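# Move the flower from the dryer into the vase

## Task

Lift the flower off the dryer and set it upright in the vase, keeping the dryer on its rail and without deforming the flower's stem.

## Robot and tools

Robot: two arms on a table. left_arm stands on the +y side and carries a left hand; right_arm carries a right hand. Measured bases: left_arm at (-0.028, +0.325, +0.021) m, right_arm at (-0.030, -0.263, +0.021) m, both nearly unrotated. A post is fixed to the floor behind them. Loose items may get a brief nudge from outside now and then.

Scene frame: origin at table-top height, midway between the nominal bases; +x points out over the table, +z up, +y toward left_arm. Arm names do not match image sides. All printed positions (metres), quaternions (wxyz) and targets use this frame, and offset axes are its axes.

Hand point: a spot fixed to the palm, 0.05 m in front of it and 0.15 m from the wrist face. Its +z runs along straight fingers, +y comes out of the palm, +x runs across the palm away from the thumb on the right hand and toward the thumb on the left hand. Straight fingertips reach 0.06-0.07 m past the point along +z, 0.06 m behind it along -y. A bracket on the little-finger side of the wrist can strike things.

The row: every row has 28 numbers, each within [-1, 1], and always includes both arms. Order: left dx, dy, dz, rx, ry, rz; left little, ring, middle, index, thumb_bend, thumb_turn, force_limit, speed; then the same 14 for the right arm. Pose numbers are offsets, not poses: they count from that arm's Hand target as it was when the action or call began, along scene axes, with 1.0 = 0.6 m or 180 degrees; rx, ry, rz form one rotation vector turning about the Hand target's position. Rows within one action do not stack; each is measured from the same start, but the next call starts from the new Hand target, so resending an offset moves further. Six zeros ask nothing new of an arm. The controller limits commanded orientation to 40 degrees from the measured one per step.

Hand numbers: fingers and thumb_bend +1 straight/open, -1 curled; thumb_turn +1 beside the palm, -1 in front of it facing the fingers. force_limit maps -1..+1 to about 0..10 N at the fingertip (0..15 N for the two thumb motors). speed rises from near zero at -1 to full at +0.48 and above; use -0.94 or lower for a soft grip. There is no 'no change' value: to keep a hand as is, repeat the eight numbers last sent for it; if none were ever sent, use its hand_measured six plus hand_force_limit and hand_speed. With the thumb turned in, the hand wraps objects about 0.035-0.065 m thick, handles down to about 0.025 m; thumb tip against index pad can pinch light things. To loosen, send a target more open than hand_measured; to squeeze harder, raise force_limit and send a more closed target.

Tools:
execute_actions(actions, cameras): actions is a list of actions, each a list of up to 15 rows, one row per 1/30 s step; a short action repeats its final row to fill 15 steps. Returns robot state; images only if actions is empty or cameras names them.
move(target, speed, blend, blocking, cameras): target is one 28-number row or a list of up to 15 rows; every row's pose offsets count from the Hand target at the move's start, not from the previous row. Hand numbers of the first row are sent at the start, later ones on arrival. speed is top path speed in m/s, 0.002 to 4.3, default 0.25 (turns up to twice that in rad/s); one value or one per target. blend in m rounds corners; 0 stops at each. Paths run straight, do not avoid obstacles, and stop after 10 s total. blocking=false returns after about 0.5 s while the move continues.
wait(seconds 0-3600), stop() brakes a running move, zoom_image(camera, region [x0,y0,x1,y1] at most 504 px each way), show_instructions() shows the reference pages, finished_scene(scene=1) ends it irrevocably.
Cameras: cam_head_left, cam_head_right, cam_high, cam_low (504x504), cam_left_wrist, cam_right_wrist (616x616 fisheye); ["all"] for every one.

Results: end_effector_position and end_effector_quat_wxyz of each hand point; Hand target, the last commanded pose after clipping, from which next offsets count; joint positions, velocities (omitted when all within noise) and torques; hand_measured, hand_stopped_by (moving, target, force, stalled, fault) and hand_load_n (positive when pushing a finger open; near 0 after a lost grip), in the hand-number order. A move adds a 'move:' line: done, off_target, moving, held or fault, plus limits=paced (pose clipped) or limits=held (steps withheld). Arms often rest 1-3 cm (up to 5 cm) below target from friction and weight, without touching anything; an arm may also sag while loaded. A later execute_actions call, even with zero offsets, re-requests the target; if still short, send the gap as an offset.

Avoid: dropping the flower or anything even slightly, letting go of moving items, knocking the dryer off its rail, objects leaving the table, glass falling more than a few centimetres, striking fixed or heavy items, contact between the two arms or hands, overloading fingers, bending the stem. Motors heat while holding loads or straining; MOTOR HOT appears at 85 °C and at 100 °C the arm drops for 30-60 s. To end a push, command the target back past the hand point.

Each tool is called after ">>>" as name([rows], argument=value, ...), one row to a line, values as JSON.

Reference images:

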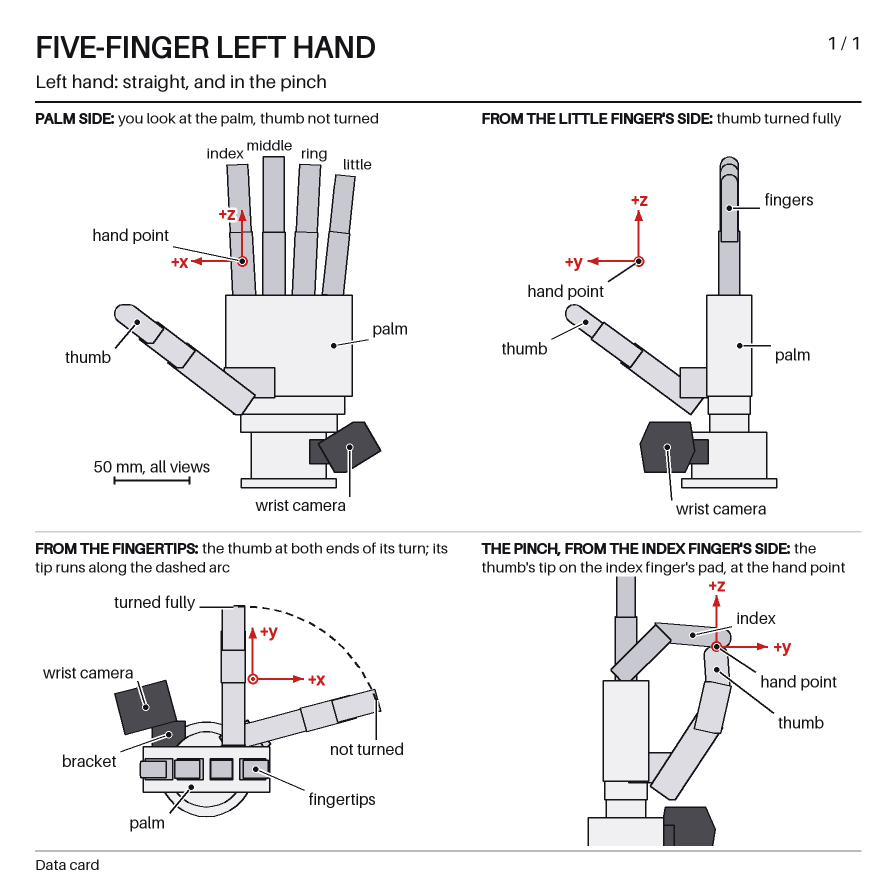

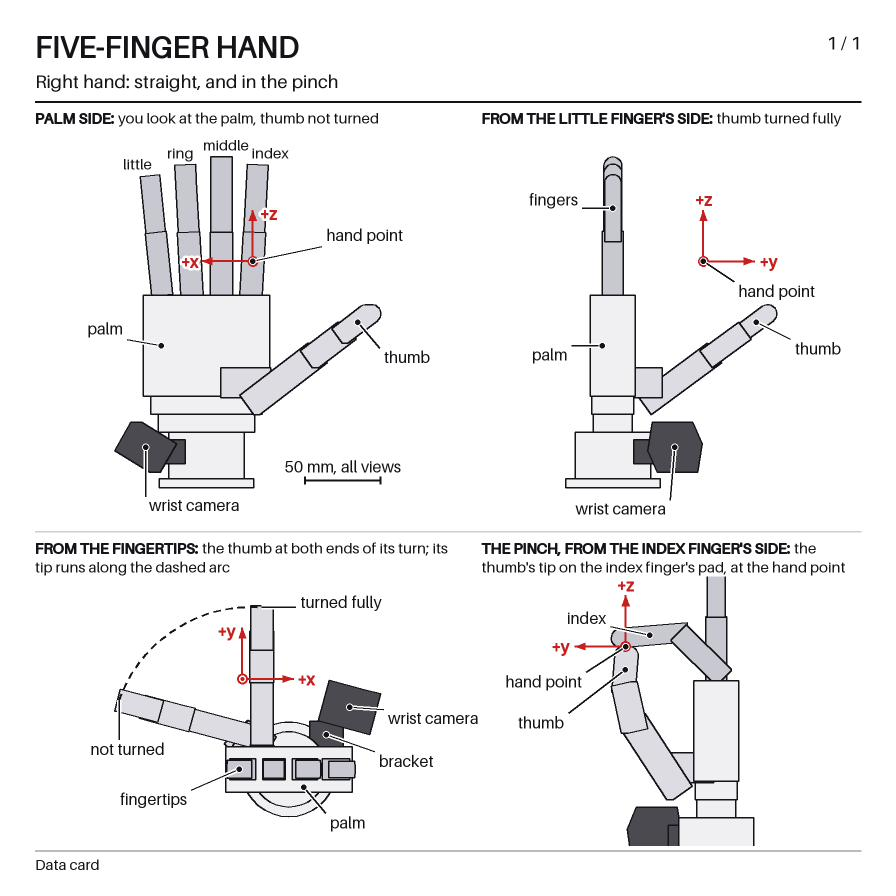

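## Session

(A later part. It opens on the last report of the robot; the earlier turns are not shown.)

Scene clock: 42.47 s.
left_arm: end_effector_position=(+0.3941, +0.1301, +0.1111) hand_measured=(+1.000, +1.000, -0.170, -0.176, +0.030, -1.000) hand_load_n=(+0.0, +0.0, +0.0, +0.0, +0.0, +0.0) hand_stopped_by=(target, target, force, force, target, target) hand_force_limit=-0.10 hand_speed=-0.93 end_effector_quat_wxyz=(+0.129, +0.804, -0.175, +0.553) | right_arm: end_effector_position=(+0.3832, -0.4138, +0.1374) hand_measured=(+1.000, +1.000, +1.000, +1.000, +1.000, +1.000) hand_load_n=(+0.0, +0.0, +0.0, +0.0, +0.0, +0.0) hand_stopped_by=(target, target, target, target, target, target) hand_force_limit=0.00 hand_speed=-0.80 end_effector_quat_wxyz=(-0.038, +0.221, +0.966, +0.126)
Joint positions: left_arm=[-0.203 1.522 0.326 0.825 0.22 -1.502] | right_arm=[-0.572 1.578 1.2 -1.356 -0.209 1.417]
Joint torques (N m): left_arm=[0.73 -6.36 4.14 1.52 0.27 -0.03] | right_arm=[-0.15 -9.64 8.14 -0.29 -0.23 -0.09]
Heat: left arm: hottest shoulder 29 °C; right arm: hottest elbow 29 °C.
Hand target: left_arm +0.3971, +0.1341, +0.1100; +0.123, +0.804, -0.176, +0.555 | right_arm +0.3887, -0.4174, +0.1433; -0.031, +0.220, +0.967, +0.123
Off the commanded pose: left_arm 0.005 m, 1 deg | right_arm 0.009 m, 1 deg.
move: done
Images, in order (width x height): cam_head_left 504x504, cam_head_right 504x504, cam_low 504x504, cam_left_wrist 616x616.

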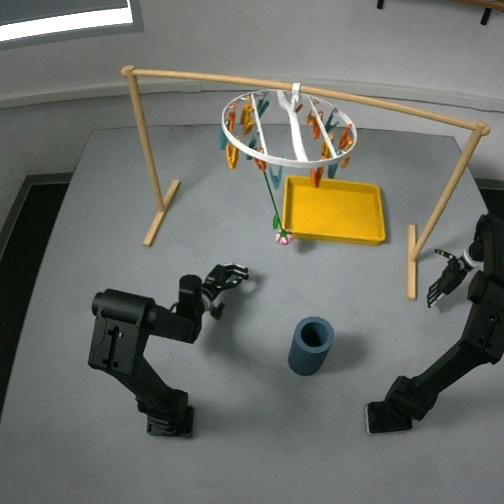

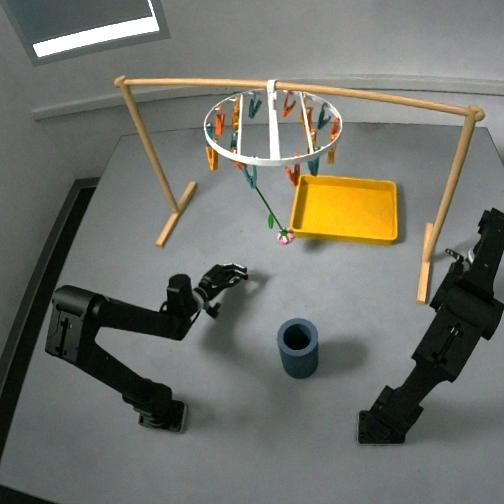

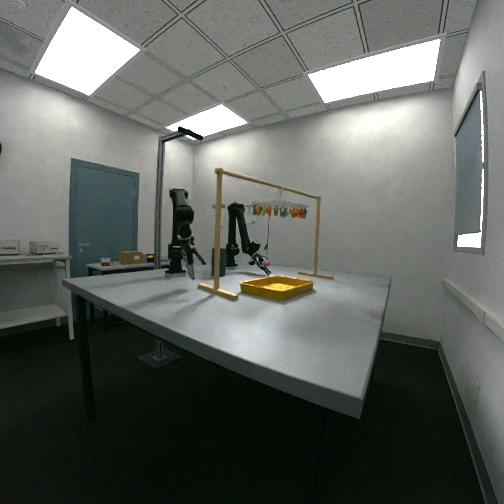

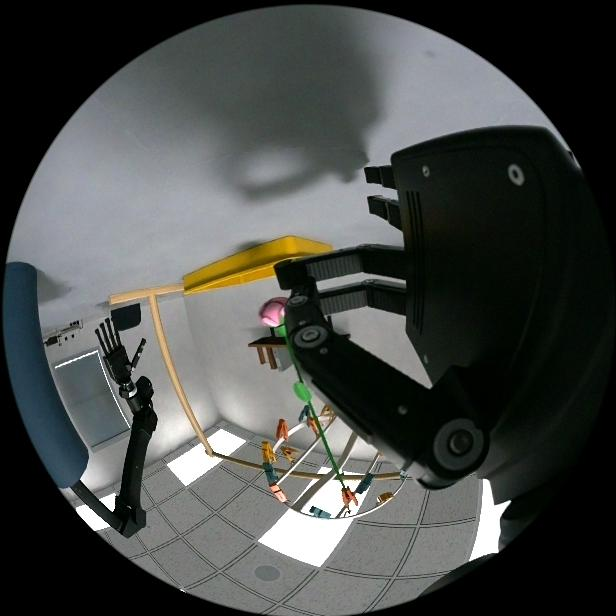

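>>> wait(seconds=6, cameras=["all"])

>>> zoom_image(camera="cam_head_left", region=[220, 130, 300, 270])

>>> zoom_image(camera="cam_low", region=[235, 195, 315, 275])

>>> zoom_image(camera="cam_high", region=[230, 110, 330, 210])

Scene clock: 48.63 s.
left_arm: end_effector_position=(+0.3940, +0.1301, +0.1110) hand_measured=(+1.000, +1.000, -0.170, -0.176, +0.030, -1.000) hand_load_n=(+0.5, +0.0, +0.0, +0.0, -0.5, -0.5) hand_stopped_by=(target, target, force, force, target, target) hand_force_limit=-0.10 hand_speed=-0.93 end_effector_quat_wxyz=(+0.129, +0.804, -0.175, +0.553) | right_arm: end_effector_position=(+0.3832, -0.4138, +0.1374) hand_measured=(+1.000, +1.000, +1.000, +1.000, +1.000, +1.000) hand_load_n=(+0.0, +0.0, +0.0, +0.0, +0.0, +0.0) hand_stopped_by=(target, target, target, target, target, target) hand_force_limit=0.00 hand_speed=-0.80 end_effector_quat_wxyz=(-0.038, +0.221, +0.966, +0.126)
Joint positions: left_arm=[-0.203 1.522 0.326 0.825 0.22 -1.501] | right_arm=[-0.572 1.578 1.2 -1.356 -0.209 1.417]
Joint torques (N m): left_arm=[0.73 -6.36 4.11 1.52 0.27 -0.08] | right_arm=[-0.09 -9.52 8.13 -0.29 -0.23 -0.09]
Heat: left arm: hottest shoulder 29 °C; right arm: hottest elbow 30 °C.
Hand target: left_arm +0.3971, +0.1341, +0.1100; +0.123, +0.804, -0.176, +0.555 | right_arm +0.3887, -0.4174, +0.1433; -0.031, +0.220, +0.967, +0.123
Off the commanded pose: left_arm 0.005 m, 1 deg | right_arm 0.009 m, 1 deg.
wait: 6.00 s; at rest from the start

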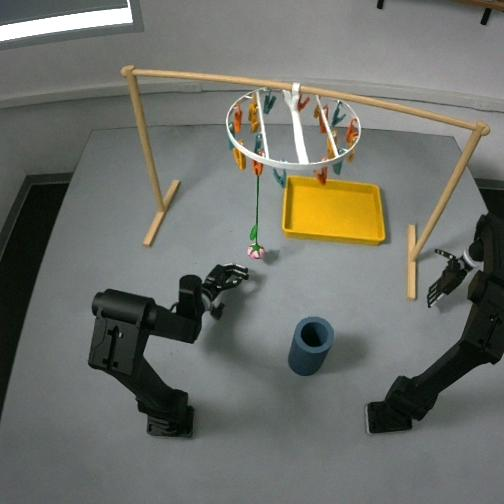

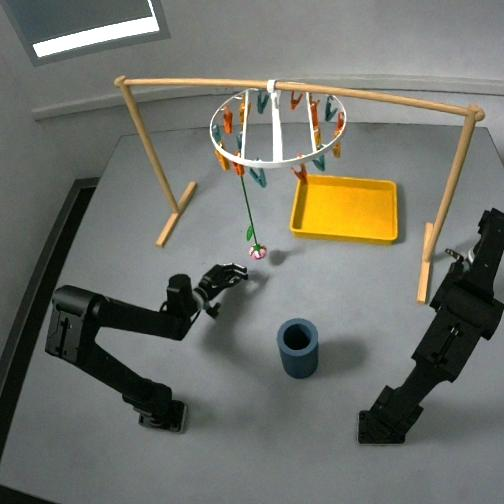

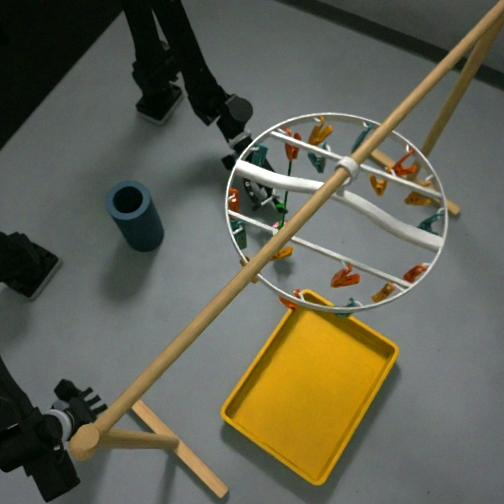

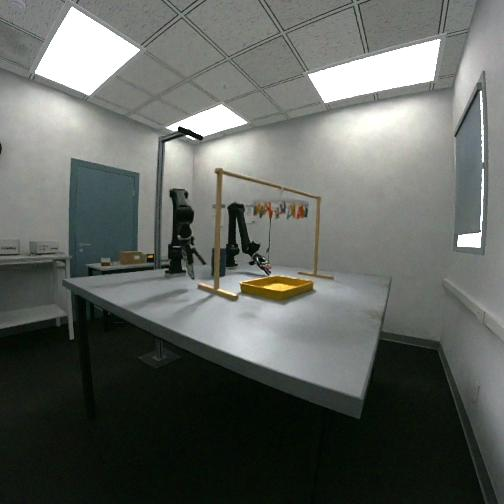

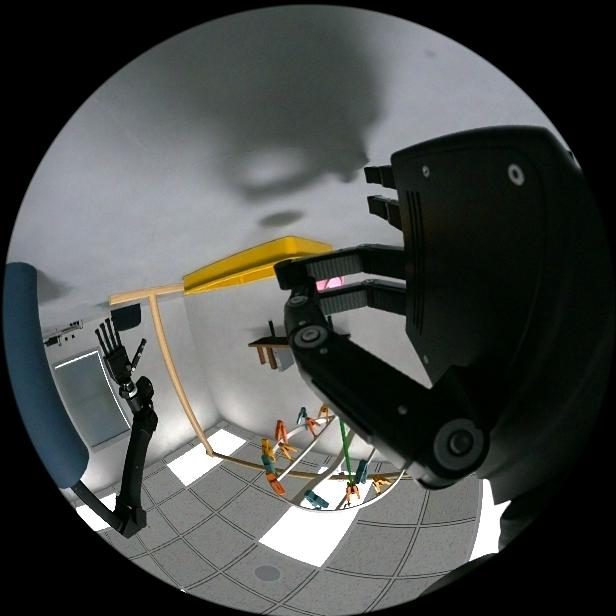

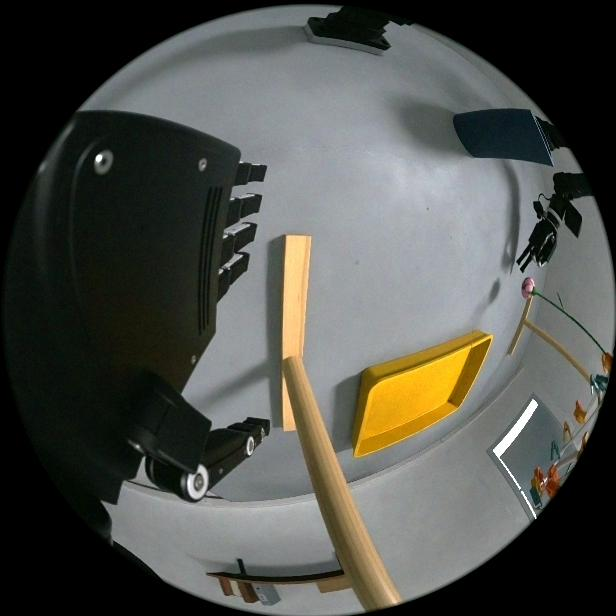

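Scaled by 3.600 from the camera's image (finer frame: 720x720).

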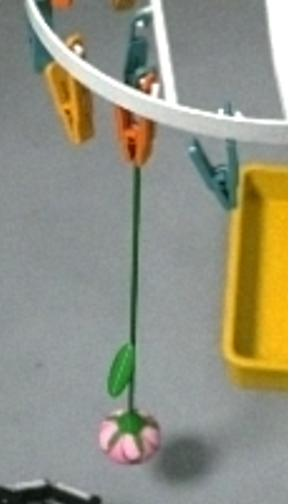

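Scaled by 6.300 from the camera's image (finer frame: 720x720).

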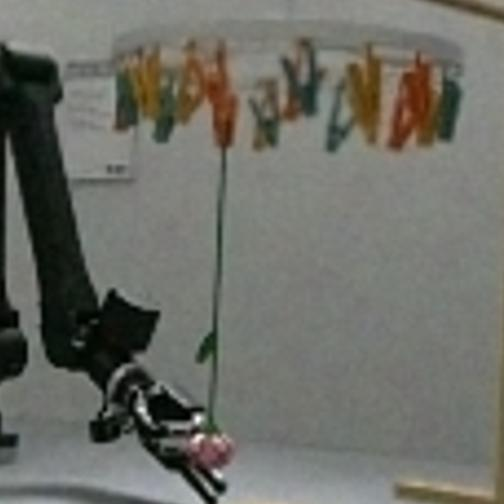

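Scaled by 5.040 from the camera's image (finer frame: 720x720).

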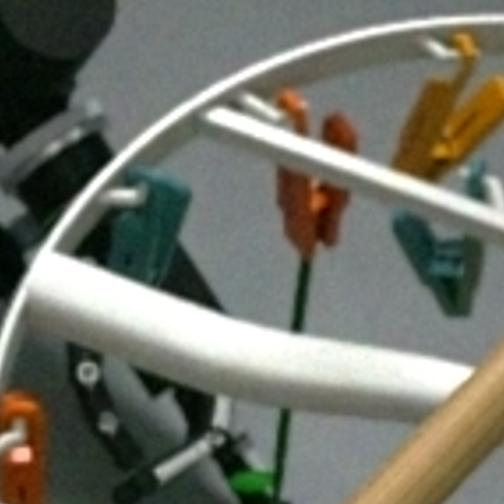

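>>> move([
  [-0.15,0.08,0.03,0,0,0,1,1,-0.35,-0.35,0.03,-1,-0.1,-0.93,0,0,0,0,0,0,1,1,1,1,1,1,0,-0.8],
  [-0.162,0.043,0.55,-0.0183,-0.115,0.169,1,1,1,1,1,-1,-0.1,0,0,0,0,0,0,0,1,1,1,1,1,1,0,-0.8],
], speed=0.15, cameras=["all"])

Scene clock: 57.37 s.
left_arm: end_effector_position=(+0.2993, +0.1633, +0.4044) hand_measured=(+1.000, +1.000, +1.000, +1.000, +1.000, -1.000) hand_load_n=(+0.0, +0.0, +0.0, +0.0, +0.0, -0.5) hand_stopped_by=(target, target, target, target, target, target) hand_force_limit=-0.10 hand_speed=0.00 end_effector_quat_wxyz=(-0.051, +0.722, +0.026, +0.690) | right_arm: end_effector_position=(+0.3832, -0.4138, +0.1374) hand_measured=(+1.000, +1.000, +1.000, +1.000, +1.000, +1.000) hand_load_n=(+0.0, +0.0, +0.0, +0.0, +0.0, +0.0) hand_stopped_by=(target, target, target, target, target, target) hand_force_limit=0.00 hand_speed=-0.80 end_effector_quat_wxyz=(-0.038, +0.221, +0.966, +0.126)
Joint positions: left_arm=[-0.759 0.493 0.491 -0.065 -0.874 -1.584] | right_arm=[-0.572 1.578 1.2 -1.356 -0.209 1.417]
Joint torques (N m): left_arm=[-0.62 0.91 11.78 2.11 0.03 -0.08] | right_arm=[-0.09 -9.52 8.14 -0.28 -0.23 -0.1]
Heat: left arm: hottest shoulder 29 °C; right arm: hottest elbow 30 °C.
Hand target: left_arm +0.3000, +0.1599, +0.4401; -0.037, +0.706, +0.037, +0.706 | right_arm +0.3887, -0.4174, +0.1433; -0.031, +0.220, +0.967, +0.123
Off the commanded pose: left_arm 0.036 m, 3 deg | right_arm 0.009 m, 1 deg.
move: off_target (left_arm); target 2's new numbers were sent with left_arm's hand 0.036 m and 3 deg from that target

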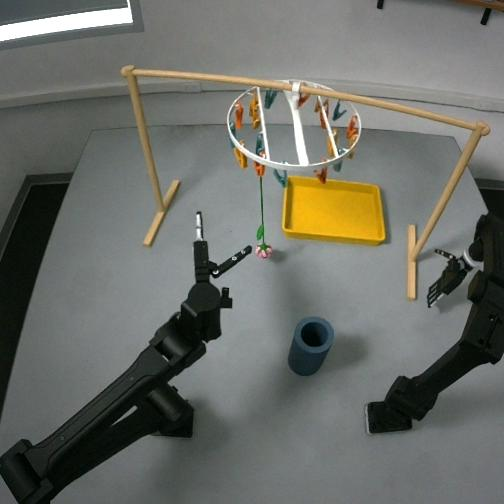

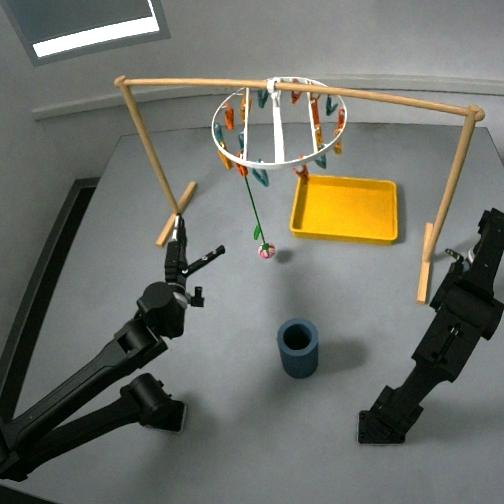

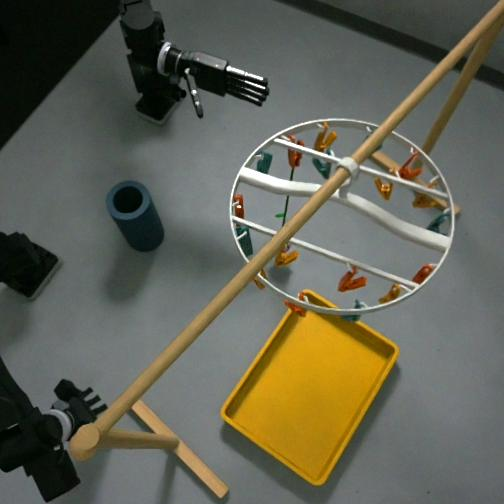

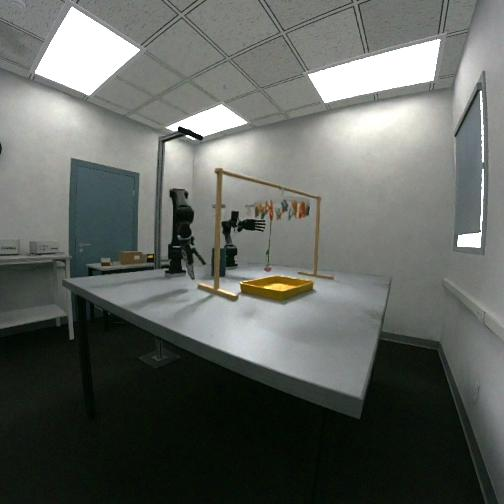

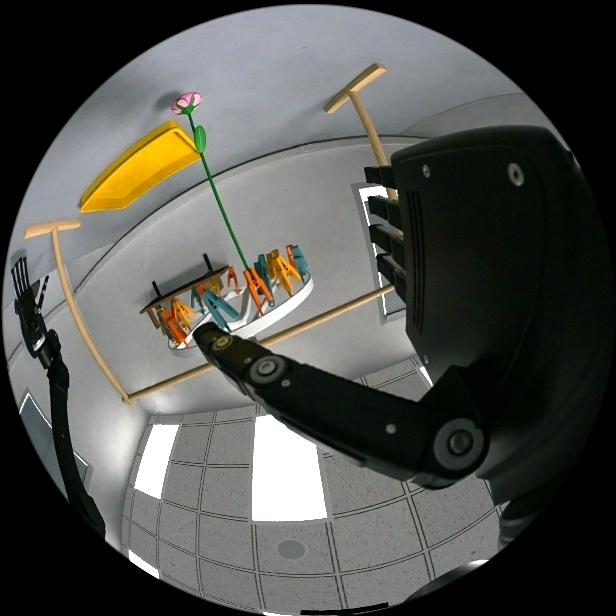

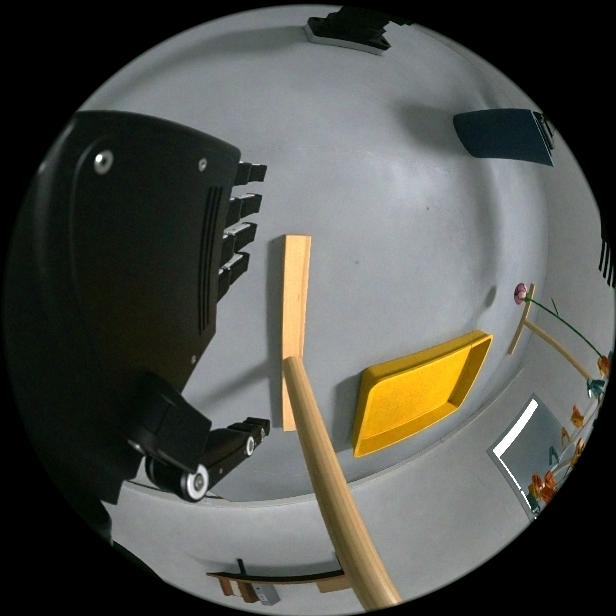

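>>> zoom_image(camera="cam_left_wrist", region=[140, 220, 330, 360])

>>> zoom_image(camera="cam_high", region=[220, 70, 360, 210])

>>> zoom_image(camera="cam_head_left", region=[180, 110, 320, 270])

>>> zoom_image(camera="cam_low", region=[235, 195, 315, 275])

Scaled by 2.653 from the camera's image (finer frame: 880x880).

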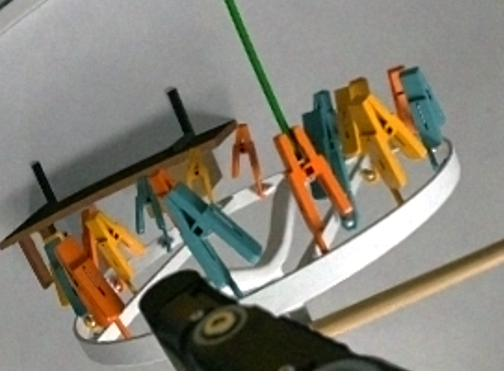

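Scaled by 3.600 from the camera's image (finer frame: 720x720).

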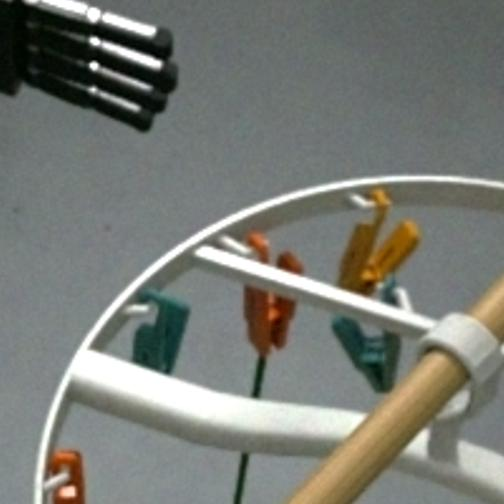

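Scaled by 3.150 from the camera's image (finer frame: 720x720).

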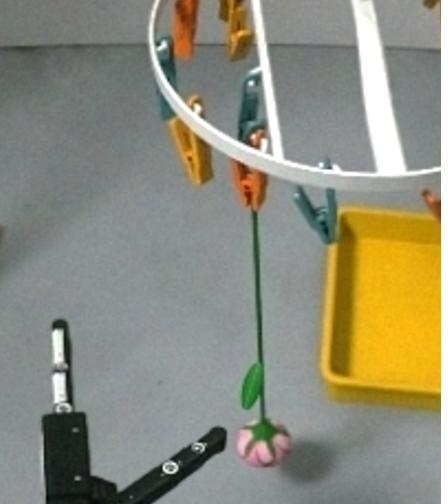

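Scaled by 6.300 from the camera's image (finer frame: 720x720).

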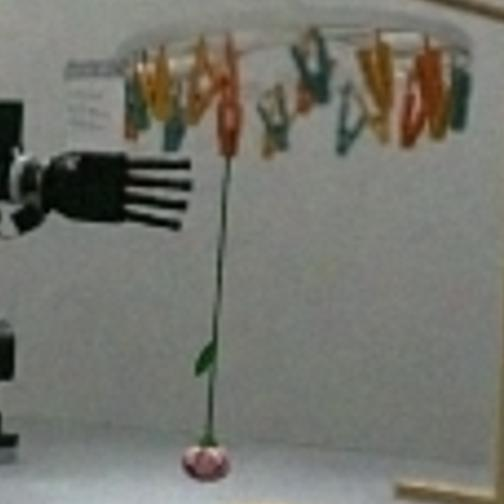

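>>> move([
  [0,0,0,0,0,0,1,1,1,1,1,-1,-0.1,0,-0.048,0.229,0.228,-0.0092,-0.5489,0.1985,1,1,1,1,1,-1,-0.1,-0.2],
  [0,0,0,0,0,0,1,1,1,1,1,-1,-0.1,0,-0.048,0.702,0.111,-0.0092,-0.5489,0.1985,1,1,1,1,1,-1,-0.1,-0.2],
], speed=0.2, cameras=["all"])

>>> zoom_image(camera="cam_right_wrist", region=[130, 100, 450, 420])

Scene clock: 65.73 s.
left_arm: end_effector_position=(+0.2993, +0.1633, +0.4044) hand_measured=(+1.000, +1.000, +1.000, +1.000, +1.000, -1.000) hand_load_n=(+0.5, +0.0, +0.0, +0.0, +0.5, -0.5) hand_stopped_by=(target, target, target, target, target, target) hand_force_limit=-0.10 hand_speed=0.00 end_effector_quat_wxyz=(-0.051, +0.722, +0.026, +0.690) | right_arm: end_effector_position=(+0.3526, +0.0001, +0.1990) hand_measured=(+1.000, +1.000, +1.000, +1.000, +1.000, -1.000) hand_load_n=(+0.0, +0.0, +0.0, +0.0, +0.0, +0.0) hand_stopped_by=(target, target, target, target, target, target) hand_force_limit=-0.10 hand_speed=-0.20 end_effector_quat_wxyz=(+0.662, -0.223, +0.683, +0.214)
Joint positions: left_arm=[-0.759 0.493 0.491 -0.065 -0.874 -1.584] | right_arm=[0.381 1.508 0.308 1.167 -0.261 1.559]
Joint torques (N m): left_arm=[-0.62 0.85 11.78 2.13 0.04 -0.08] | right_arm=[0.03 -5.07 6.11 2.69 -0.02 0.1]
Heat: left arm: hottest shoulder 29 °C; right arm: hottest elbow 31 °C.
Hand target: left_arm +0.3000, +0.1599, +0.4401; -0.037, +0.706, +0.037, +0.706 | right_arm +0.3598, +0.0038, +0.2098; +0.673, -0.219, +0.672, +0.219
Off the commanded pose: left_arm 0.036 m, 3 deg | right_arm 0.014 m, 2 deg.
move: off_target (right_arm)

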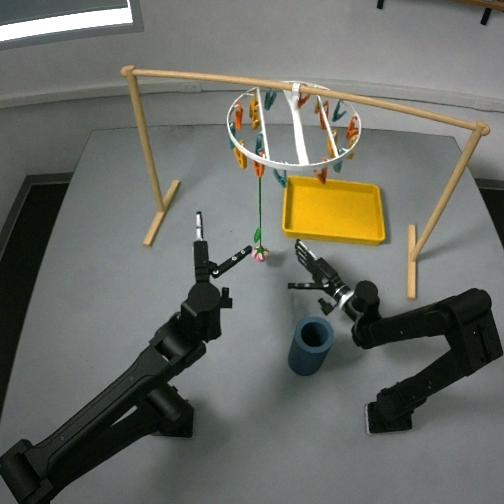

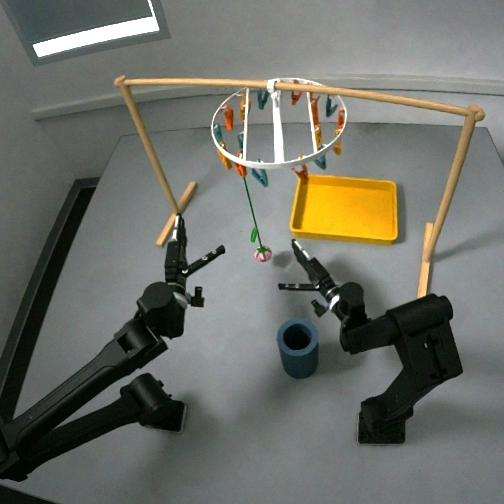

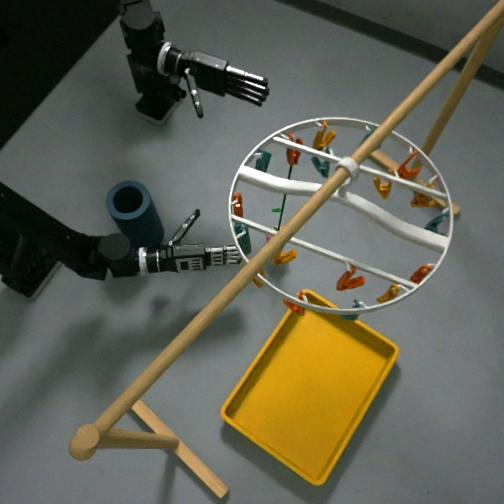

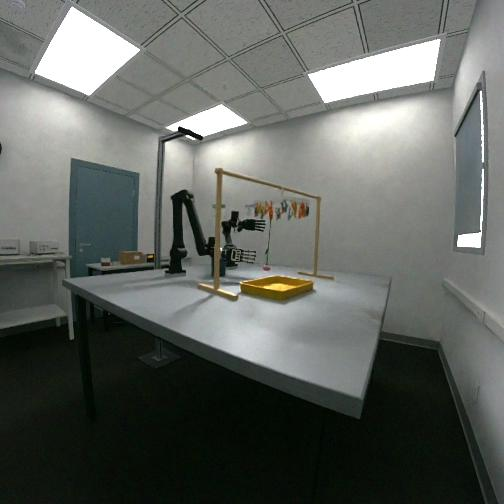

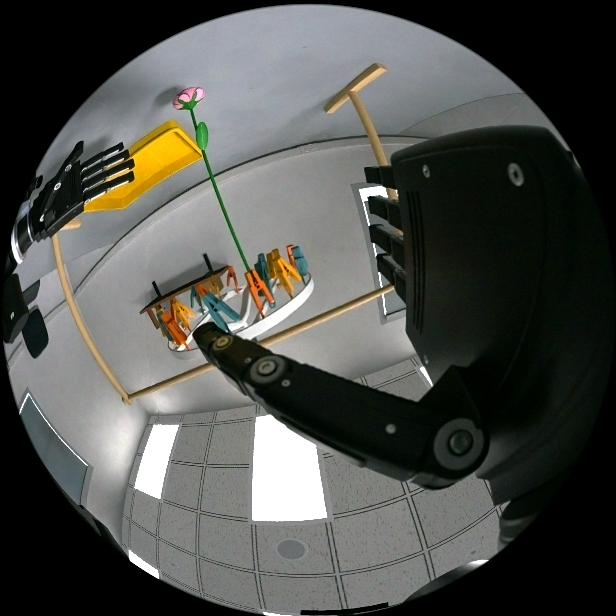

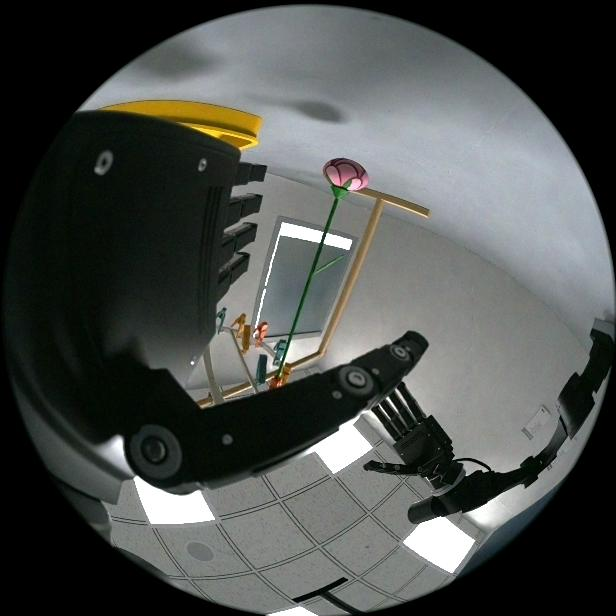

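Scaled by 1.575 from the camera's image (finer frame: 880x880).

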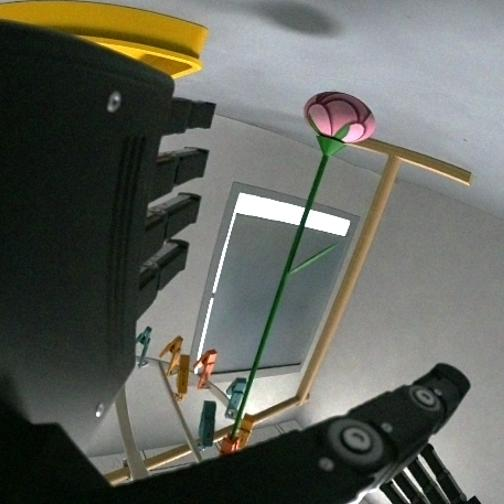

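>>> zoom_image(camera="cam_head_left", region=[230, 200, 330, 300])

>>> zoom_image(camera="cam_head_right", region=[230, 200, 330, 300])

>>> zoom_image(camera="cam_low", region=[205, 215, 285, 285])

Scaled by 5.040 from the camera's image (finer frame: 720x720).

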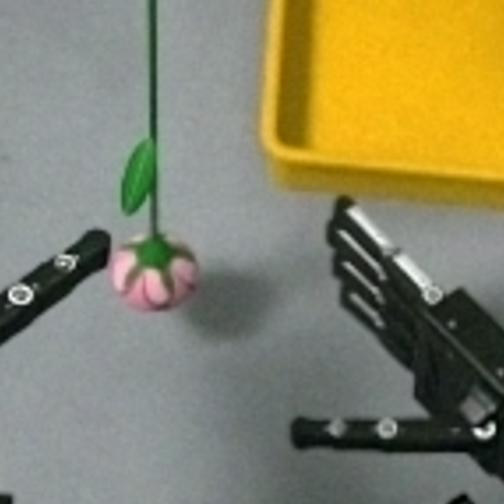

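Scaled by 5.040 from the camera's image (finer frame: 720x720).

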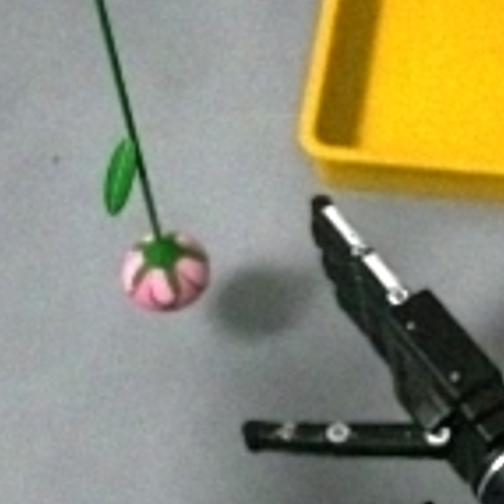

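Scaled by 6.300 from the camera's image (finer frame: 720x720).

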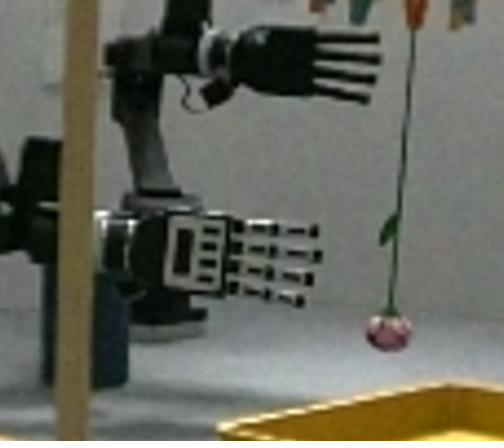

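>>> move(target=[0,0,0,0,0,0,1,1,1,1,1,-1,-0.1,0,0.108,0.0915,-0.037,0,0,0,1,1,1,1,1,-1,-0.1,-0.2], speed=0.08, cameras=["cam_right_wrist","cam_head_left","cam_head_right","cam_low"])

>>> zoom_image(camera="cam_right_wrist", region=[130, 100, 450, 420])

>>> zoom_image(camera="cam_head_left", region=[230, 200, 310, 280])

>>> zoom_image(camera="cam_head_right", region=[230, 200, 310, 280])

>>> zoom_image(camera="cam_low", region=[225, 230, 285, 280])

Scene clock: 68.43 s.
left_arm: end_effector_position=(+0.2993, +0.1633, +0.4044) hand_measured=(+1.000, +1.000, +1.000, +1.000, +1.000, -1.000) hand_load_n=(+0.0, +0.0, +0.0, -0.5, +0.0, -0.5) hand_stopped_by=(target, target, target, target, target, target) hand_force_limit=-0.10 hand_speed=0.00 end_effector_quat_wxyz=(-0.051, +0.722, +0.026, +0.690) | right_arm: end_effector_position=(+0.4205, +0.0509, +0.1811) hand_measured=(+1.000, +1.000, +1.000, +1.000, +1.000, -1.000) hand_load_n=(+0.0, +0.0, +0.0, +0.5, +0.0, -0.5) hand_stopped_by=(target, target, target, target, target, target) hand_force_limit=-0.10 hand_speed=-0.20 end_effector_quat_wxyz=(+0.667, -0.221, +0.680, +0.211)
Joint positions: left_arm=[-0.759 0.493 0.491 -0.065 -0.874 -1.584] | right_arm=[0.449 1.733 0.527 1.184 -0.185 1.559]
Joint torques (N m): left_arm=[-0.62 0.91 11.79 2.11 0.03 -0.08] | right_arm=[0.67 -7.59 5.98 2.44 -0.01 0.08]
Heat: left arm: hottest shoulder 29 °C; right arm: hottest elbow 31 °C.
Hand target: left_arm +0.3000, +0.1599, +0.4401; -0.037, +0.706, +0.037, +0.706 | right_arm +0.4247, +0.0587, +0.1876; +0.673, -0.219, +0.672, +0.219
Off the commanded pose: left_arm 0.036 m, 3 deg | right_arm 0.011 m, 1 deg.
move: off_target (right_arm)
Images, in order (width x height): cam_head_left 504x504, cam_head_right 504x504, cam_low 504x504, cam_right_wrist 616x616.

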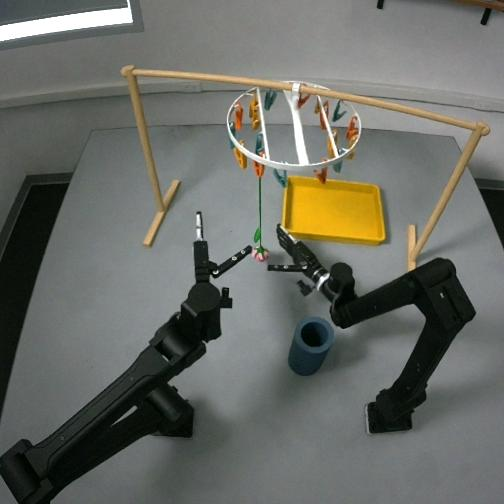

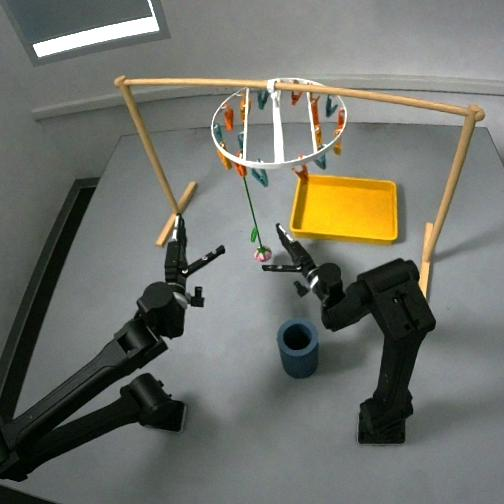

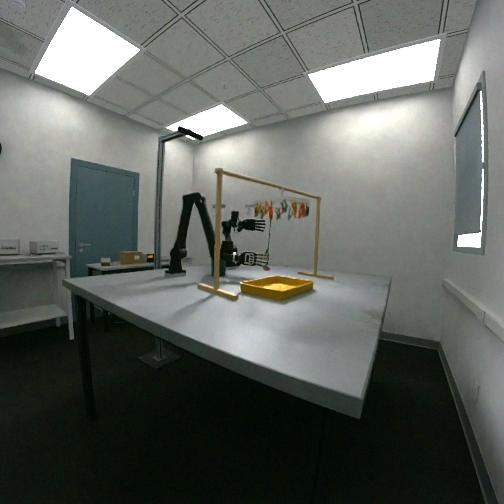

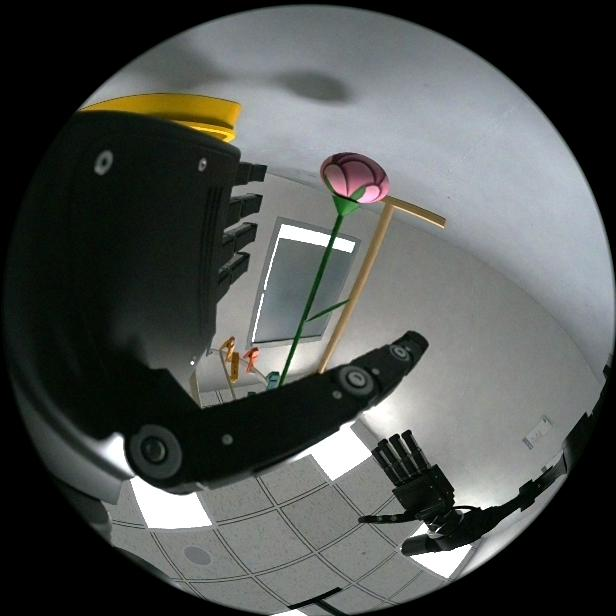

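Scaled by 1.575 from the camera's image (finer frame: 880x880).

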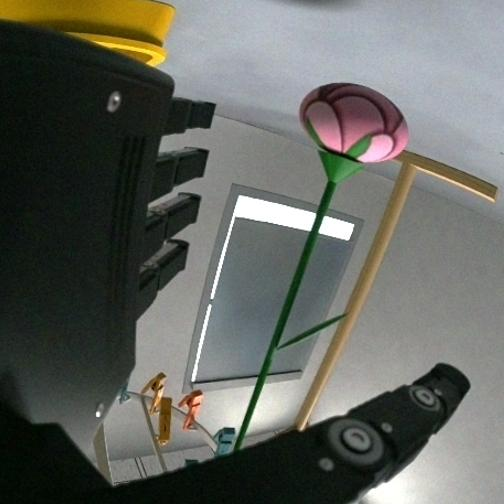

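Scaled by 6.300 from the camera's image (finer frame: 720x720).

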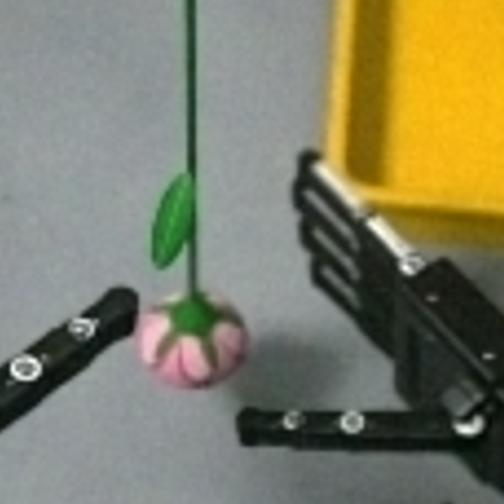

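Scaled by 6.300 from the camera's image (finer frame: 720x720).

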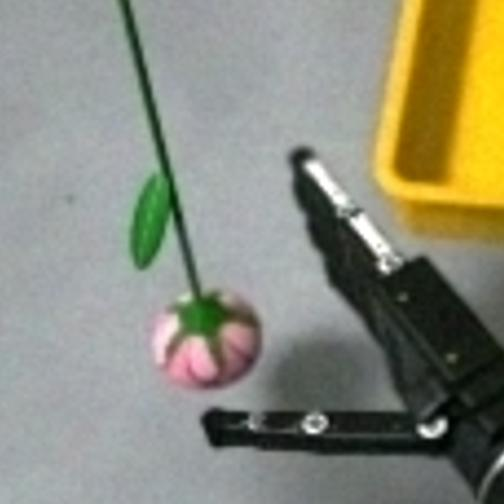

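Scaled by 8.400 from the camera's image (finer frame: 720x720).

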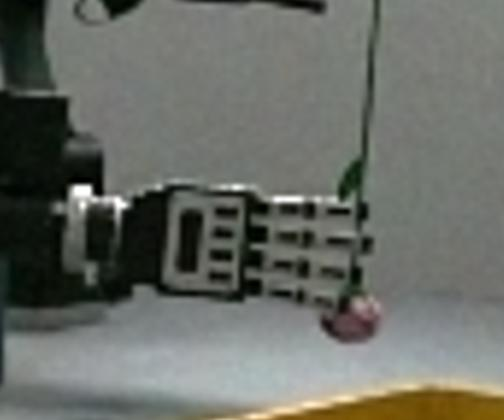

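>>> move(target=[0,0,0,0,0,0,1,1,1,1,1,-1,-0.1,0,0.0623,0.0632,-0.004,0,0,0,1,1,1,1,1,-1,-0.1,-0.2], speed=0.05, cameras=["cam_right_wrist","cam_head_left","cam_head_right","cam_low"])

>>> zoom_image(camera="cam_right_wrist", region=[130, 100, 450, 420])

>>> zoom_image(camera="cam_head_left", region=[230, 200, 310, 280])

>>> zoom_image(camera="cam_head_right", region=[230, 200, 310, 280])

>>> zoom_image(camera="cam_low", region=[225, 230, 285, 280])

Scene clock: 70.50 s.
left_arm: end_effector_position=(+0.2993, +0.1633, +0.4044) hand_measured=(+1.000, +1.000, +1.000, +1.000, +1.000, -1.000) hand_load_n=(+0.0, +0.0, +0.0, +0.0, +0.0, +0.0) hand_stopped_by=(target, target, target, target, target, target) hand_force_limit=-0.10 hand_speed=0.00 end_effector_quat_wxyz=(-0.051, +0.722, +0.026, +0.690) | right_arm: end_effector_position=(+0.4573, +0.0875, +0.1845) hand_measured=(+1.000, +1.000, +1.000, +1.000, +1.000, -1.000) hand_load_n=(+0.0, +0.0, +0.0, +0.0, +0.0, -0.5) hand_stopped_by=(target, target, target, target, target, target) hand_force_limit=-0.10 hand_speed=-0.20 end_effector_quat_wxyz=(+0.674, -0.220, +0.673, +0.212)
Joint positions: left_arm=[-0.759 0.493 0.491 -0.065 -0.874 -1.584] | right_arm=[0.492 1.811 0.667 1.142 -0.142 1.559]
Joint torques (N m): left_arm=[-0.62 0.91 11.78 2.11 0.04 -0.08] | right_arm=[0.56 -8.88 6.6 1.65 -0.01 0.08]
Heat: left arm: hottest shoulder 29 °C; right arm: hottest elbow 31 °C.
Hand target: left_arm +0.3000, +0.1599, +0.4401; -0.037, +0.706, +0.037, +0.706 | right_arm +0.4619, +0.0966, +0.1851; +0.673, -0.219, +0.672, +0.219
Off the commanded pose: left_arm 0.036 m, 3 deg | right_arm 0.010 m, 1 deg.
move: done
Images, in order (width x height): cam_head_left 504x504, cam_head_right 504x504, cam_low 504x504, cam_right_wrist 616x616.

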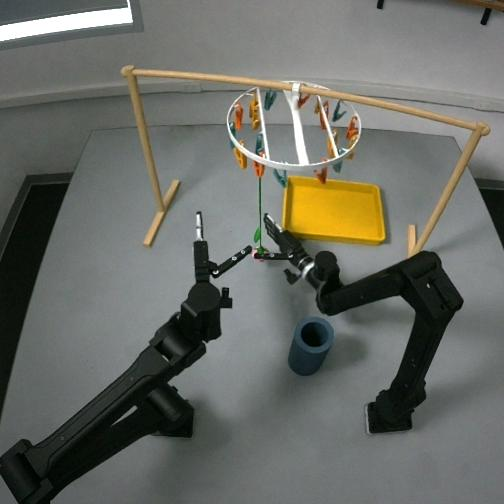

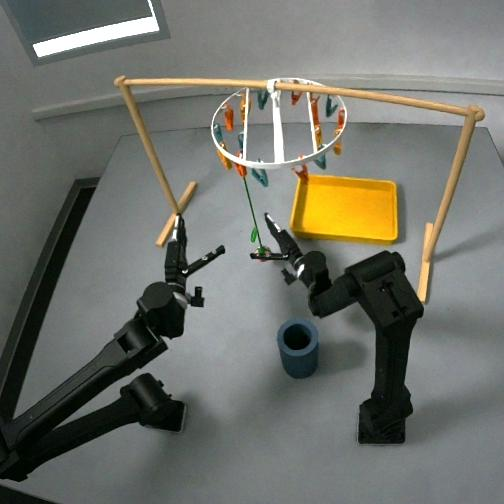

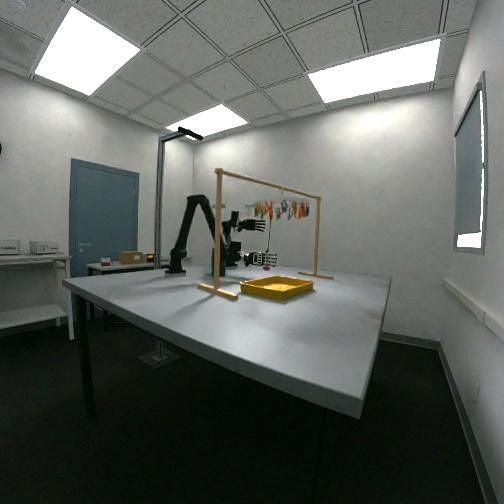

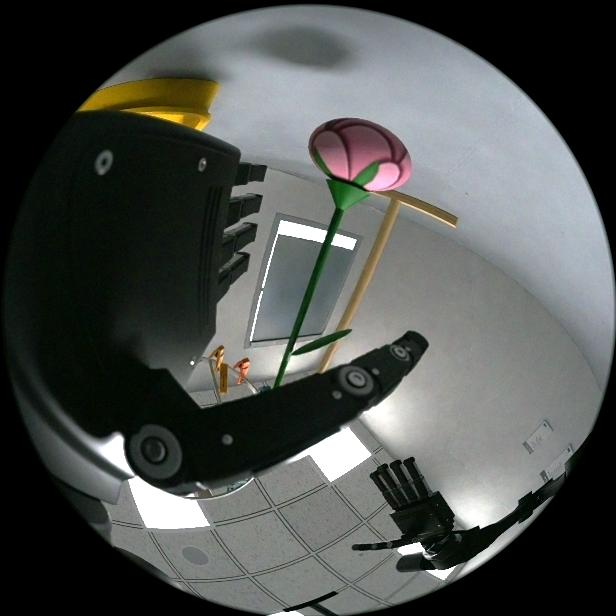

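Scaled by 1.575 from the camera's image (finer frame: 880x880).

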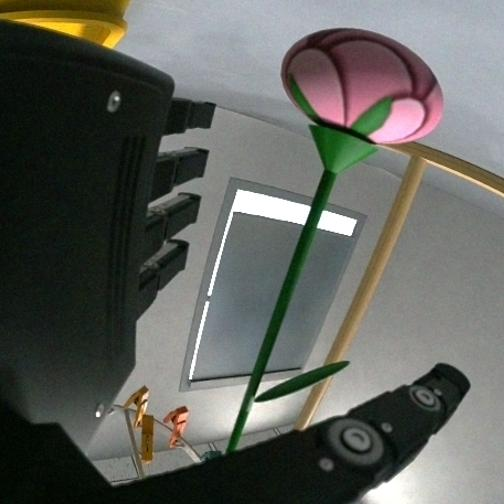

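Scaled by 6.300 from the camera's image (finer frame: 720x720).

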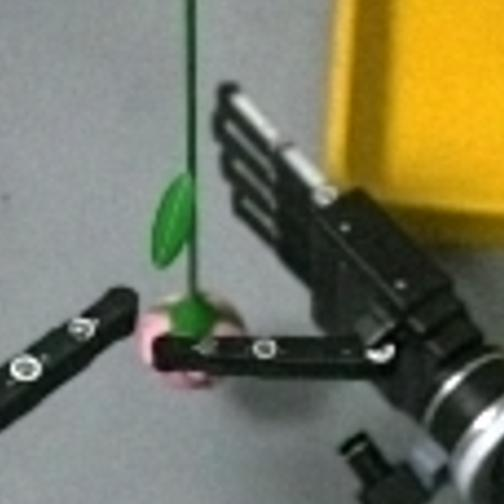

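Scaled by 6.300 from the camera's image (finer frame: 720x720).

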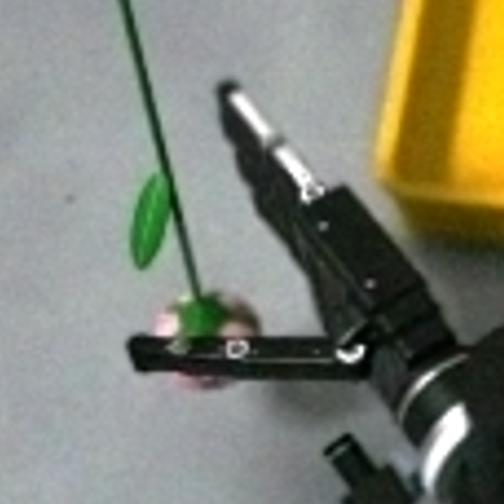

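Scaled by 8.400 from the camera's image (finer frame: 720x720).

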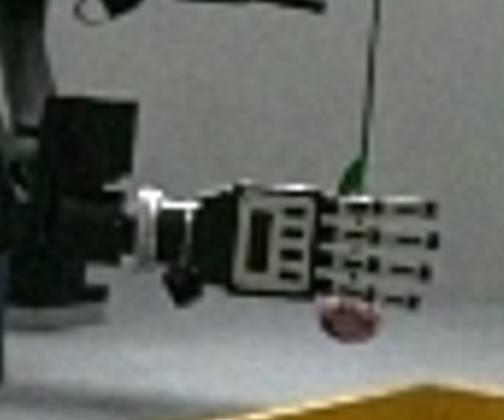

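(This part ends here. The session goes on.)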